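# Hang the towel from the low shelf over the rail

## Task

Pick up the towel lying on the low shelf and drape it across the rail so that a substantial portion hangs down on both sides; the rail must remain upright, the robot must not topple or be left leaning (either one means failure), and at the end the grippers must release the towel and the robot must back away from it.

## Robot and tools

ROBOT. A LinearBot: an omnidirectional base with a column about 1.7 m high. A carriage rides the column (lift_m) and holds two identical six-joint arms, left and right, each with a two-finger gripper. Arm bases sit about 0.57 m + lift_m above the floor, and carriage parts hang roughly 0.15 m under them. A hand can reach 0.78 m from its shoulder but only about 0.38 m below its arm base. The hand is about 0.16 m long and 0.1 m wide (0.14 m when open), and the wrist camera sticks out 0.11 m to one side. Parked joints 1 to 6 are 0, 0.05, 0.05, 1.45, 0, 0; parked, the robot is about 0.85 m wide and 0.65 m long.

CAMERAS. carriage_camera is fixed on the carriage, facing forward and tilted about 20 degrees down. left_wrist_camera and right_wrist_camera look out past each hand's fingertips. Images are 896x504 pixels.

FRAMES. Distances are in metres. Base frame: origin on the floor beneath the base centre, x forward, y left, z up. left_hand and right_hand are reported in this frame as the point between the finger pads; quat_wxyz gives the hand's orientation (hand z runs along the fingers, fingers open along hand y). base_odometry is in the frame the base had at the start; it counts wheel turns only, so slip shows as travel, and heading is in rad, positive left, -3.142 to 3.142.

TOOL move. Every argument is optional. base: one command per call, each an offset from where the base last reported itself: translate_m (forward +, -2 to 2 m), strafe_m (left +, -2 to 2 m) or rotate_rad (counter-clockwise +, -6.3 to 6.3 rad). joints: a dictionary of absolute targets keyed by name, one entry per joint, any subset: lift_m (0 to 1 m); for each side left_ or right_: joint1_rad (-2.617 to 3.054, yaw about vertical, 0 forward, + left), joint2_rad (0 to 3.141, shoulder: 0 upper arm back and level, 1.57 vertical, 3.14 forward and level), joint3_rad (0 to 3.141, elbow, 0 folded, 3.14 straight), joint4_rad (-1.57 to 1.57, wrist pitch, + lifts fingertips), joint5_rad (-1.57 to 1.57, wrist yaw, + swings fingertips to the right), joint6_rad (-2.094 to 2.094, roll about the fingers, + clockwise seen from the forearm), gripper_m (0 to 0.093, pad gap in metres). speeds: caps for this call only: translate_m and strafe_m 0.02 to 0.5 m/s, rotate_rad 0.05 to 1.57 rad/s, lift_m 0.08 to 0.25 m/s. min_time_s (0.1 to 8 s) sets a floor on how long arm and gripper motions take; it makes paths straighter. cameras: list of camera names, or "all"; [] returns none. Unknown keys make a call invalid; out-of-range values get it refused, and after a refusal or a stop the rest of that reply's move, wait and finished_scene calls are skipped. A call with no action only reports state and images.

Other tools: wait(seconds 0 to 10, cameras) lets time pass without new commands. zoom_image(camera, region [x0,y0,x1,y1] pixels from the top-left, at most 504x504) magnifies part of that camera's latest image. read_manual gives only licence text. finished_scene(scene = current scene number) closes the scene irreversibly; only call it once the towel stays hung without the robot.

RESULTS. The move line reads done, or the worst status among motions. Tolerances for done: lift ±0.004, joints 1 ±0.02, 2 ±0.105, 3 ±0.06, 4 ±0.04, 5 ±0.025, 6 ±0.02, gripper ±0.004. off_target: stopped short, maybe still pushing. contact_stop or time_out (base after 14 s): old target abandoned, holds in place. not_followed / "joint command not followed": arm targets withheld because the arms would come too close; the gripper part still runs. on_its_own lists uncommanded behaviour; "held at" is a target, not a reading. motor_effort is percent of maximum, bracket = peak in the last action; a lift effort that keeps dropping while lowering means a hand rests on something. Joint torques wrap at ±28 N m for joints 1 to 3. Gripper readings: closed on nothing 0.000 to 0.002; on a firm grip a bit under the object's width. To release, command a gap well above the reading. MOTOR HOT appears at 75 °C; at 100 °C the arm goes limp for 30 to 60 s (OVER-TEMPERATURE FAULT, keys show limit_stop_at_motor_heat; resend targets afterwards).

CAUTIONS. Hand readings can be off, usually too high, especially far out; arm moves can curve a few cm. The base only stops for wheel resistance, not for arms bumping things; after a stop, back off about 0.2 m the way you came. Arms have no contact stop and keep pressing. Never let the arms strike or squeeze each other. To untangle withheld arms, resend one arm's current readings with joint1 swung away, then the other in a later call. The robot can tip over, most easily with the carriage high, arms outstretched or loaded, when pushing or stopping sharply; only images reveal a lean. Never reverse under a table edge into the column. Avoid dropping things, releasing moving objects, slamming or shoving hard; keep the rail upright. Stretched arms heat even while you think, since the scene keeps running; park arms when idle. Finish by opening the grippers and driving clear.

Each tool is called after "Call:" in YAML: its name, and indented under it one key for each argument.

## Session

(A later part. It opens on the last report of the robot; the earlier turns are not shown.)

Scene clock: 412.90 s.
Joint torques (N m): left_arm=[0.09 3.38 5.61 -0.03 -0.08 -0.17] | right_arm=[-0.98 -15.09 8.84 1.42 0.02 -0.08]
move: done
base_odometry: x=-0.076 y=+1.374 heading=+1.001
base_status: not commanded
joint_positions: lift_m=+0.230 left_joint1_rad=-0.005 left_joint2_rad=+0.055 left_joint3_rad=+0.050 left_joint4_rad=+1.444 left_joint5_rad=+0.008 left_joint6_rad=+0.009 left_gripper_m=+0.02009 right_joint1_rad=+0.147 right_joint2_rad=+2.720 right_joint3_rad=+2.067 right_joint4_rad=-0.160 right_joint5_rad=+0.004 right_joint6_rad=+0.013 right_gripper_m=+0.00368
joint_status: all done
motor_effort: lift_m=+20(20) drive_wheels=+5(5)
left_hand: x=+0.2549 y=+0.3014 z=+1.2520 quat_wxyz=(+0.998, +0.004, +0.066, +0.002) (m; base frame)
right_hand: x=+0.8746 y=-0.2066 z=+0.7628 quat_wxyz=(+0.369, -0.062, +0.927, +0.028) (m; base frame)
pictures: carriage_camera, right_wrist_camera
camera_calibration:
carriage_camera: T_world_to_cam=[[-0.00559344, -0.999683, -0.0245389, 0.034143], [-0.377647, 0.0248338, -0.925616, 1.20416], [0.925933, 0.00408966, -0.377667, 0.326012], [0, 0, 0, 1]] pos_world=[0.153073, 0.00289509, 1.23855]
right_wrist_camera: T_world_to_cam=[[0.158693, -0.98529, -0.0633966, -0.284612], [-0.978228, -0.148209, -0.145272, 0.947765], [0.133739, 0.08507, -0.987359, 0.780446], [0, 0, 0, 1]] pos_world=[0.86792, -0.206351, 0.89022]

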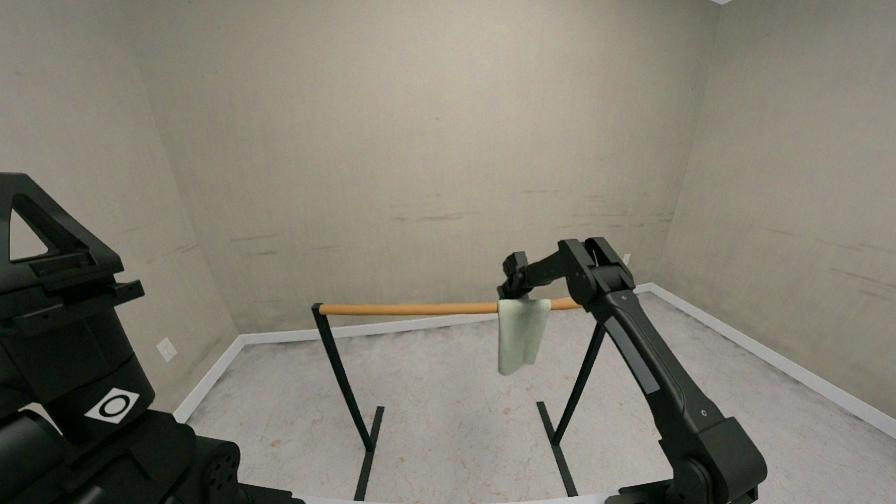

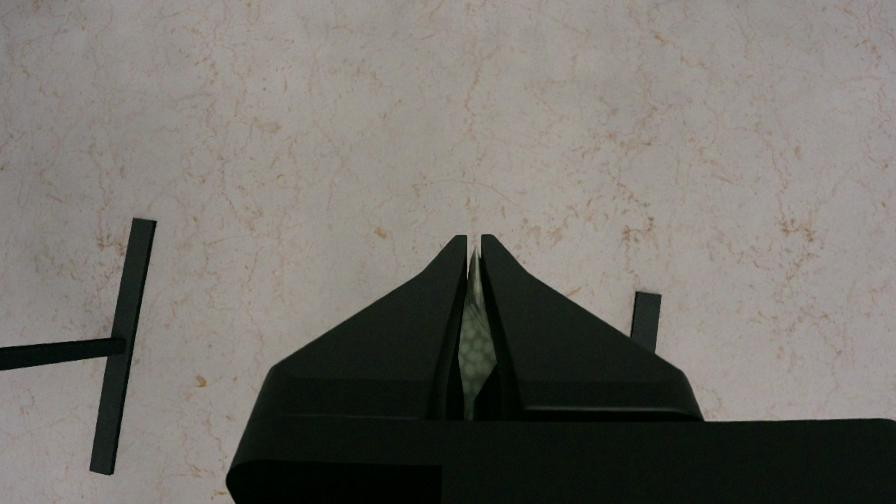

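Call:
move:
  joints: {"right_gripper_m": 0.05}
  min_time_s: 1.5
  cameras: ["carriage_camera", "right_wrist_camera"]

Call:
zoom_image:
  camera: "carriage_camera"
  region: [300, 250, 660, 504]

Scene clock: 421.43 s.
Joint torques (N m): left_arm=[0.14 3.32 5.56 -0.02 -0.08 -0.17] | right_arm=[-0.95 -15.01 8.84 1.43 0.02 -0.06]
move: done
base_odometry: x=-0.076 y=+1.374 heading=+1.001
base_status: not commanded
joint_positions: lift_m=+0.230 left_joint1_rad=-0.005 left_joint2_rad=+0.055 left_joint3_rad=+0.050 left_joint4_rad=+1.444 left_joint5_rad=+0.008 left_joint6_rad=+0.009 left_gripper_m=+0.02009 right_joint1_rad=+0.147 right_joint2_rad=+2.720 right_joint3_rad=+2.067 right_joint4_rad=-0.161 right_joint5_rad=+0.004 right_joint6_rad=+0.013 right_gripper_m=+0.04989
joint_status: all done
motor_effort: lift_m=+19(20) drive_wheels=+5(5)
left_hand: x=+0.2549 y=+0.3014 z=+1.2520 quat_wxyz=(+0.998, +0.004, +0.066, +0.002) (m; base frame)
right_hand: x=+0.8744 y=-0.2066 z=+0.7626 quat_wxyz=(+0.368, -0.062, +0.927, +0.027) (m; base frame)
pictures: carriage_camera, right_wrist_camera
camera_calibration:
carriage_camera: T_world_to_cam=[[-0.00559344, -0.999683, -0.0245389, 0.034143], [-0.377647, 0.0248338, -0.925616, 1.20416], [0.925933, 0.00408966, -0.377667, 0.326012], [0, 0, 0, 1]] pos_world=[0.153073, 0.00289509, 1.23855]
right_wrist_camera: T_world_to_cam=[[0.158622, -0.985301, -0.0634106, -0.28455], [-0.978392, -0.148233, -0.144139, 0.946809], [0.132621, 0.084904, -0.987524, 0.781354], [0, 0, 0, 1]] pos_world=[0.867862, -0.206359, 0.890034]

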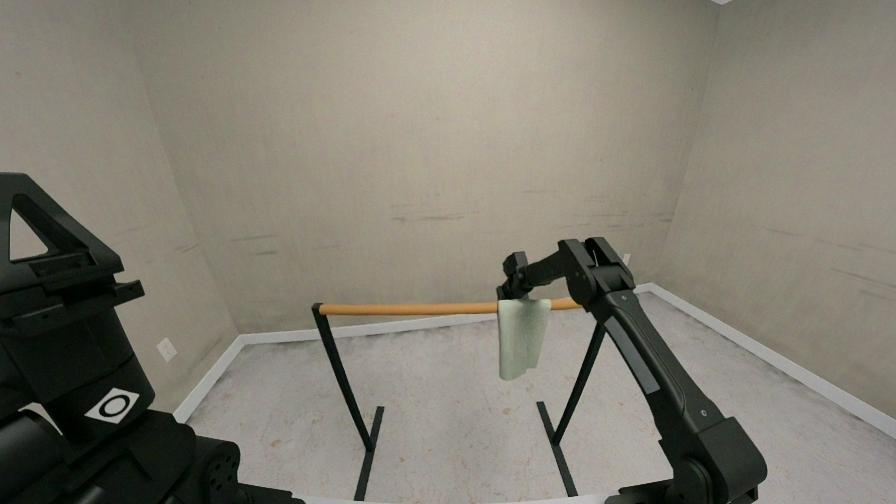

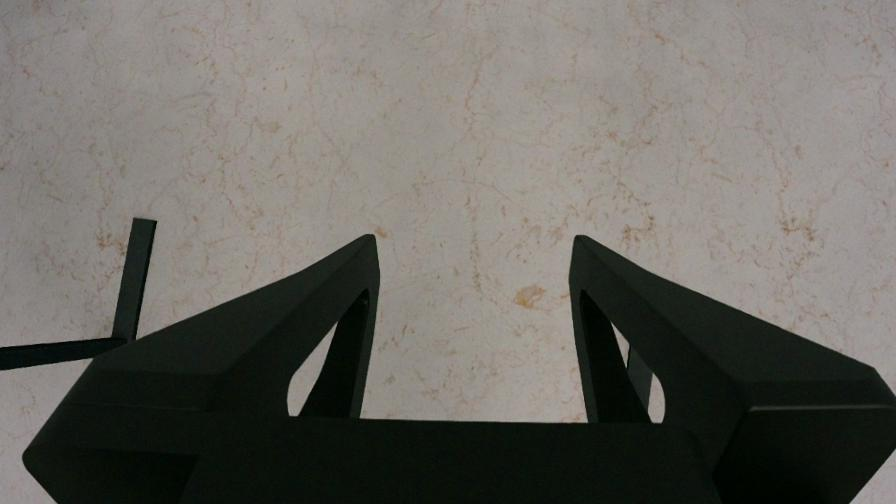

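Scaled by 1.400 from the camera's 896x504 image, which has a finer 1280x720 frame.

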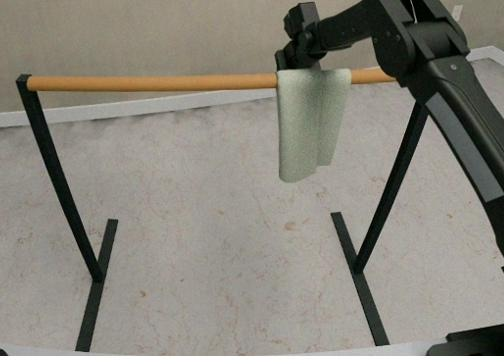

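Call:
move:
  joints: {"lift_m": 0.5}
  speeds: {"lift_m": 0.12}
  cameras: ["right_wrist_camera"]

Call:
move:
  base: {"translate_m": -0.5}
  speeds: {"translate_m": 0.2}
  cameras: ["carriage_camera", "right_wrist_camera"]

Call:
zoom_image:
  camera: "carriage_camera"
  region: [340, 250, 600, 450]

Scene clock: 430.23 s.
Joint torques (N m): left_arm=[0.1 3.26 5.53 0 -0.06 -0.16] | right_arm=[-0.94 -15.82 8.2 1.49 0.01 -0.08]
move: done
base_odometry: x=-0.076 y=+1.374 heading=+1.001
base_status: not commanded
joint_positions: lift_m=+0.500 left_joint1_rad=-0.005 left_joint2_rad=+0.055 left_joint3_rad=+0.050 left_joint4_rad=+1.444 left_joint5_rad=+0.008 left_joint6_rad=+0.009 left_gripper_m=+0.02009 right_joint1_rad=+0.147 right_joint2_rad=+2.727 right_joint3_rad=+2.073 right_joint4_rad=-0.169 right_joint5_rad=+0.004 right_joint6_rad=+0.013 right_gripper_m=+0.04989
joint_status: all done
motor_effort: lift_m=+25(31) drive_wheels=+5(5)
left_hand: x=+0.2550 y=+0.3014 z=+1.5213 quat_wxyz=(+0.998, +0.004, +0.066, +0.002) (m; base frame)
right_hand: x=+0.8737 y=-0.2067 z=+1.0289 quat_wxyz=(+0.364, -0.062, +0.929, +0.027) (m; base frame)
pictures: right_wrist_camera
camera_calibration:
right_wrist_camera: T_world_to_cam=[[0.158119, -0.985376, -0.063506, -0.267134], [-0.979503, -0.148398, -0.136208, 0.977232], [0.124791, 0.0837413, -0.988643, 1.05218], [0, 0, 0, 1]] pos_world=[0.868138, -0.206318, 1.15637]

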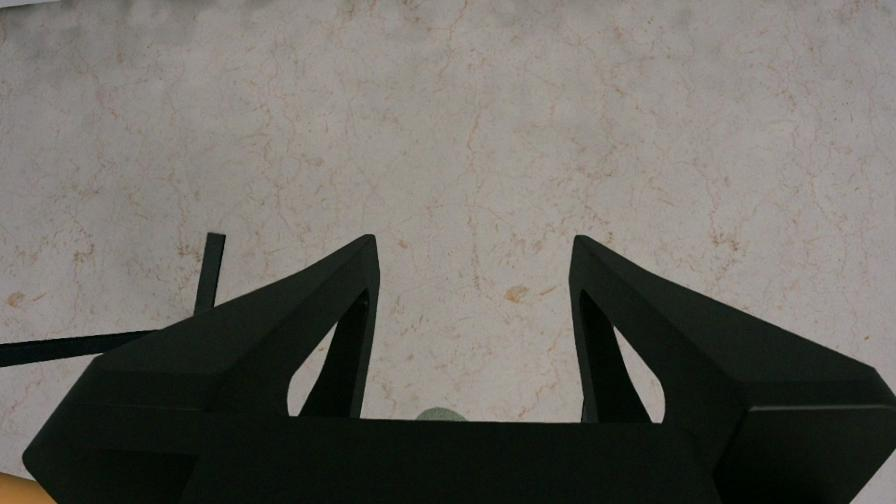

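Scene clock: 433.93 s.
Joint torques (N m): left_arm=[0.05 3.36 5.53 -0.04 -0.06 -0.19] | right_arm=[-0.7 -15.71 8.2 1.54 0.03 -0.07]
move: done
base_odometry: x=-0.346 y=+0.954 heading=+1.001
base_status: done
joint_positions: lift_m=+0.500 left_joint1_rad=-0.005 left_joint2_rad=+0.055 left_joint3_rad=+0.050 left_joint4_rad=+1.444 left_joint5_rad=+0.008 left_joint6_rad=+0.009 left_gripper_m=+0.02009 right_joint1_rad=+0.145 right_joint2_rad=+2.727 right_joint3_rad=+2.073 right_joint4_rad=-0.169 right_joint5_rad=+0.004 right_joint6_rad=+0.013 right_gripper_m=+0.04989
joint_status: not commanded
motor_effort: lift_m=+25(25) drive_wheels=+0(11)
left_hand: x=+0.2550 y=+0.3014 z=+1.5213 quat_wxyz=(+0.998, +0.004, +0.066, +0.002) (m; base frame)
right_hand: x=+0.8739 y=-0.2085 z=+1.0289 quat_wxyz=(+0.364, -0.061, +0.929, +0.027) (m; base frame)
pictures: carriage_camera, right_wrist_camera
camera_calibration:
carriage_camera: T_world_to_cam=[[-0.00559344, -0.999683, -0.0245389, 0.0407532], [-0.377647, 0.0248338, -0.925616, 1.4535], [0.925933, 0.00408966, -0.377667, 0.427746], [0, 0, 0, 1]] pos_world=[0.153073, 0.00289509, 1.50793]
right_wrist_camera: T_world_to_cam=[[0.155463, -0.985798, -0.0635105, -0.266658], [-0.979947, -0.145789, -0.13583, 0.977689], [0.124641, 0.0833533, -0.988694, 1.05234], [0, 0, 0, 1]] pos_world=[0.868374, -0.20805, 1.15631]

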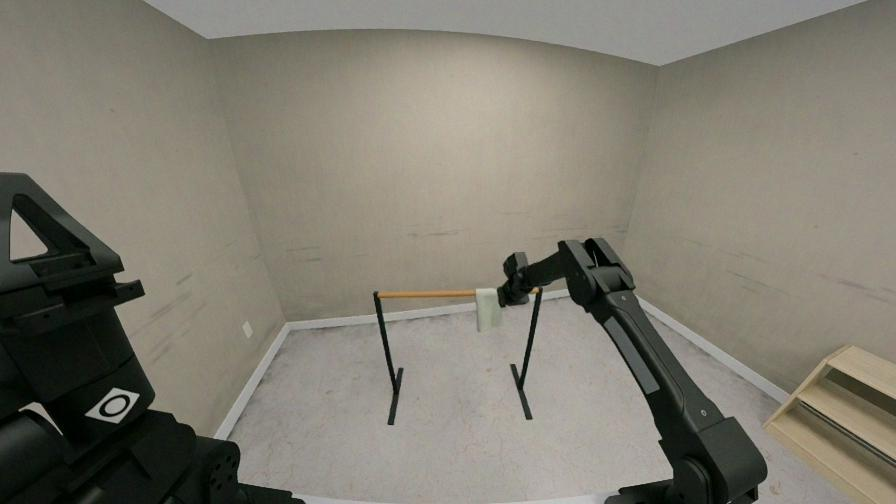

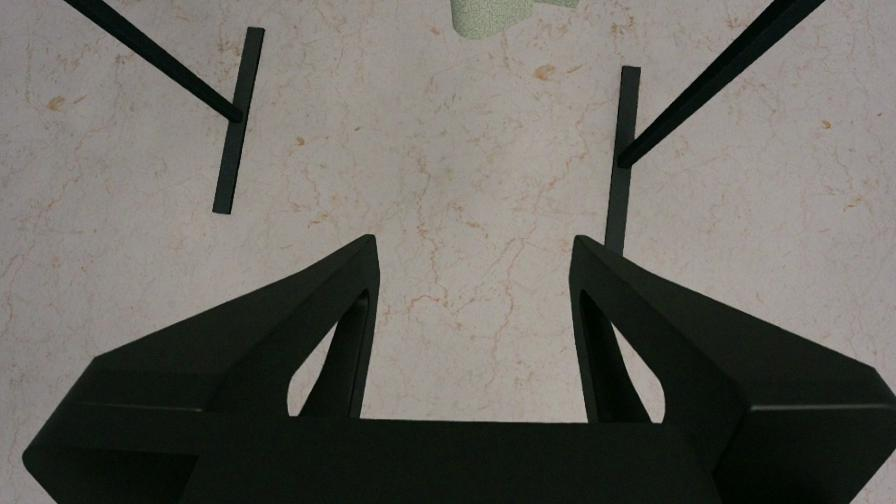

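Scaled by 1.938 from the camera's 896x504 image, which has a finer 1280x720 frame.

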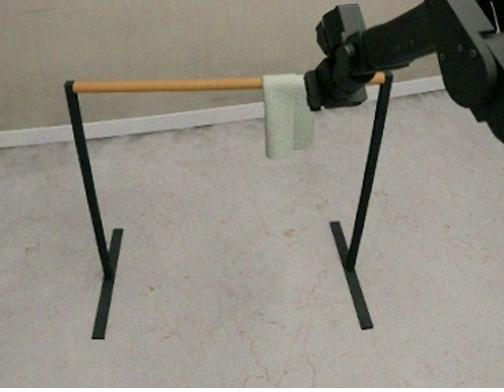

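Call:
move:
  joints: {"right_joint1_rad":0,"right_joint2_rad":0.05,"right_joint3_rad":0.05,"right_joint4_rad":1.45,"right_joint5_rad":0,"right_joint6_rad":0}
  min_time_s: 2.5
  cameras: ["carriage_camera"]

Scene clock: 445.10 s.
Joint torques (N m): left_arm=[0.06 3.37 5.59 -0.03 -0.06 -0.17] | right_arm=[-0.84 2.82 4.88 0.08 0.03 -0.06]
move: done
base_odometry: x=-0.346 y=+0.954 heading=+1.001
base_status: not commanded
joint_positions: lift_m=+0.500 left_joint1_rad=-0.005 left_joint2_rad=+0.055 left_joint3_rad=+0.050 left_joint4_rad=+1.444 left_joint5_rad=+0.008 left_joint6_rad=+0.009 left_gripper_m=+0.02009 right_joint1_rad=+0.007 right_joint2_rad=+0.062 right_joint3_rad=+0.061 right_joint4_rad=+1.433 right_joint5_rad=+0.004 right_joint6_rad=+0.013 right_gripper_m=+0.04989
joint_status: all done
motor_effort: lift_m=+25(25) drive_wheels=+1(1)
left_hand: x=+0.2550 y=+0.3014 z=+1.5213 quat_wxyz=(+0.998, +0.004, +0.066, +0.002) (m; base frame)
right_hand: x=+0.2564 y=-0.3034 z=+1.5239 quat_wxyz=(+0.998, +0.002, +0.069, +0.010) (m; base frame)
pictures: carriage_camera
camera_calibration:
carriage_camera: T_world_to_cam=[[-0.00559344, -0.999683, -0.0245389, 0.0407531], [-0.377647, 0.0248338, -0.925616, 1.4535], [0.925933, 0.00408966, -0.377667, 0.427746], [0, 0, 0, 1]] pos_world=[0.153073, 0.00289509, 1.50792]

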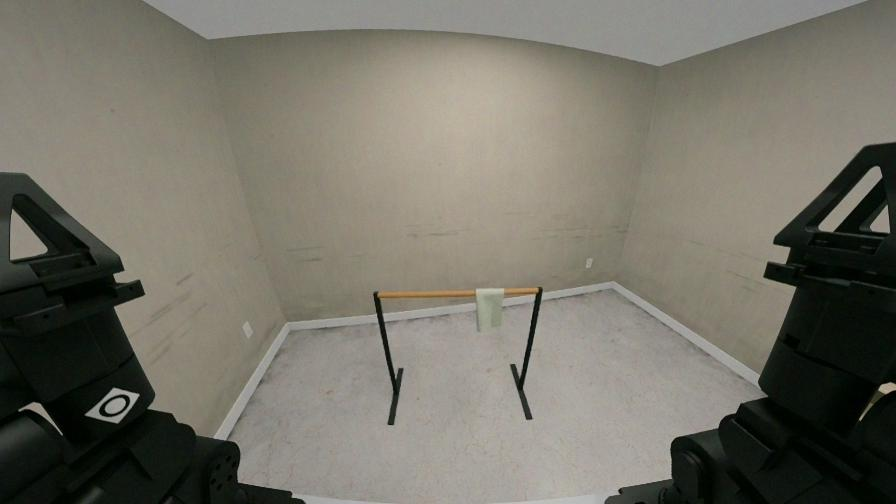

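Call:
zoom_image:
  camera: "carriage_camera"
  region: [420, 260, 560, 360]

Scaled by 3.600 from the camera's 896x504 image, which has a finer 1280x720 frame.

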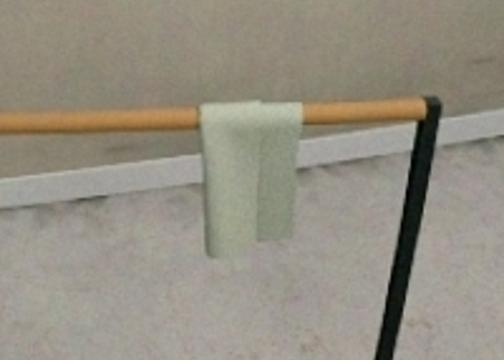

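Call:
move:
  base: {"strafe_m": 0.6}
  joints: {"lift_m": 0.2}
  cameras: ["carriage_camera"]

Call:
zoom_image:
  camera: "carriage_camera"
  region: [510, 230, 650, 330]

Scene clock: 466.80 s.
Joint torques (N m): left_arm=[0.08 3.4 5.53 -0.04 -0.04 -0.16] | right_arm=[-0.76 3.08 5.49 0.02 0.02 -0.06]
move: done
base_odometry: x=-0.851 y=+1.277 heading=+1.001
base_status: done
joint_positions: lift_m=+0.200 left_joint1_rad=-0.004 left_joint2_rad=+0.055 left_joint3_rad=+0.050 left_joint4_rad=+1.444 left_joint5_rad=+0.007 left_joint6_rad=+0.009 left_gripper_m=+0.02009 right_joint1_rad=+0.006 right_joint2_rad=+0.059 right_joint3_rad=+0.054 right_joint4_rad=+1.438 right_joint5_rad=+0.003 right_joint6_rad=+0.013 right_gripper_m=+0.04989
joint_status: all done
motor_effort: lift_m=+20(20) drive_wheels=-2(10)
left_hand: x=+0.2549 y=+0.3016 z=+1.2220 quat_wxyz=(+0.998, +0.004, +0.066, +0.002) (m; base frame)
right_hand: x=+0.2563 y=-0.3032 z=+1.2228 quat_wxyz=(+0.998, +0.002, +0.069, +0.009) (m; base frame)
pictures: carriage_camera
camera_calibration:
carriage_camera: T_world_to_cam=[[-0.00559344, -0.999683, -0.0245389, 0.0334065], [-0.377647, 0.0248338, -0.925616, 1.17638], [0.925933, 0.00408966, -0.377667, 0.314677], [0, 0, 0, 1]] pos_world=[0.153073, 0.00289509, 1.20854]

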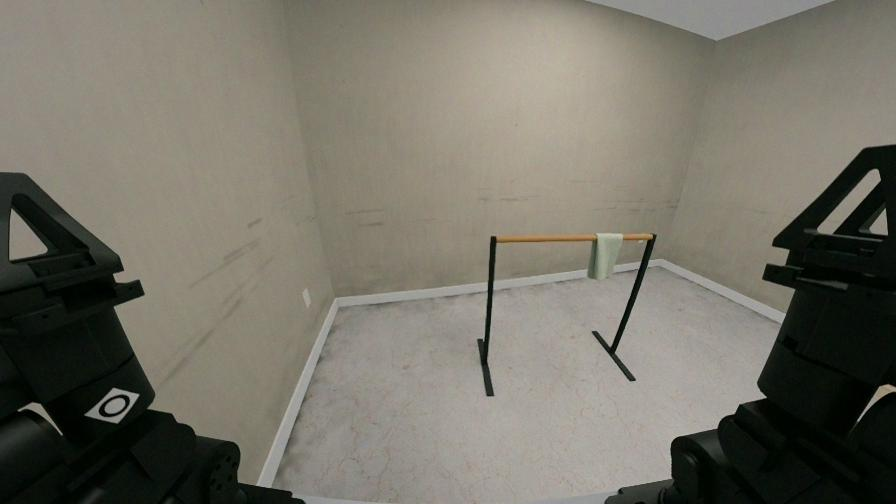

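Scaled by 3.600 from the camera's 896x504 image, which has a finer 1280x720 frame.

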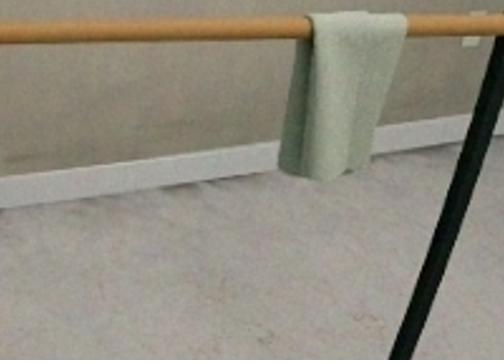

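Call:
finished_scene:
  scene: 1
  done: true

The scene is finished: the task was done.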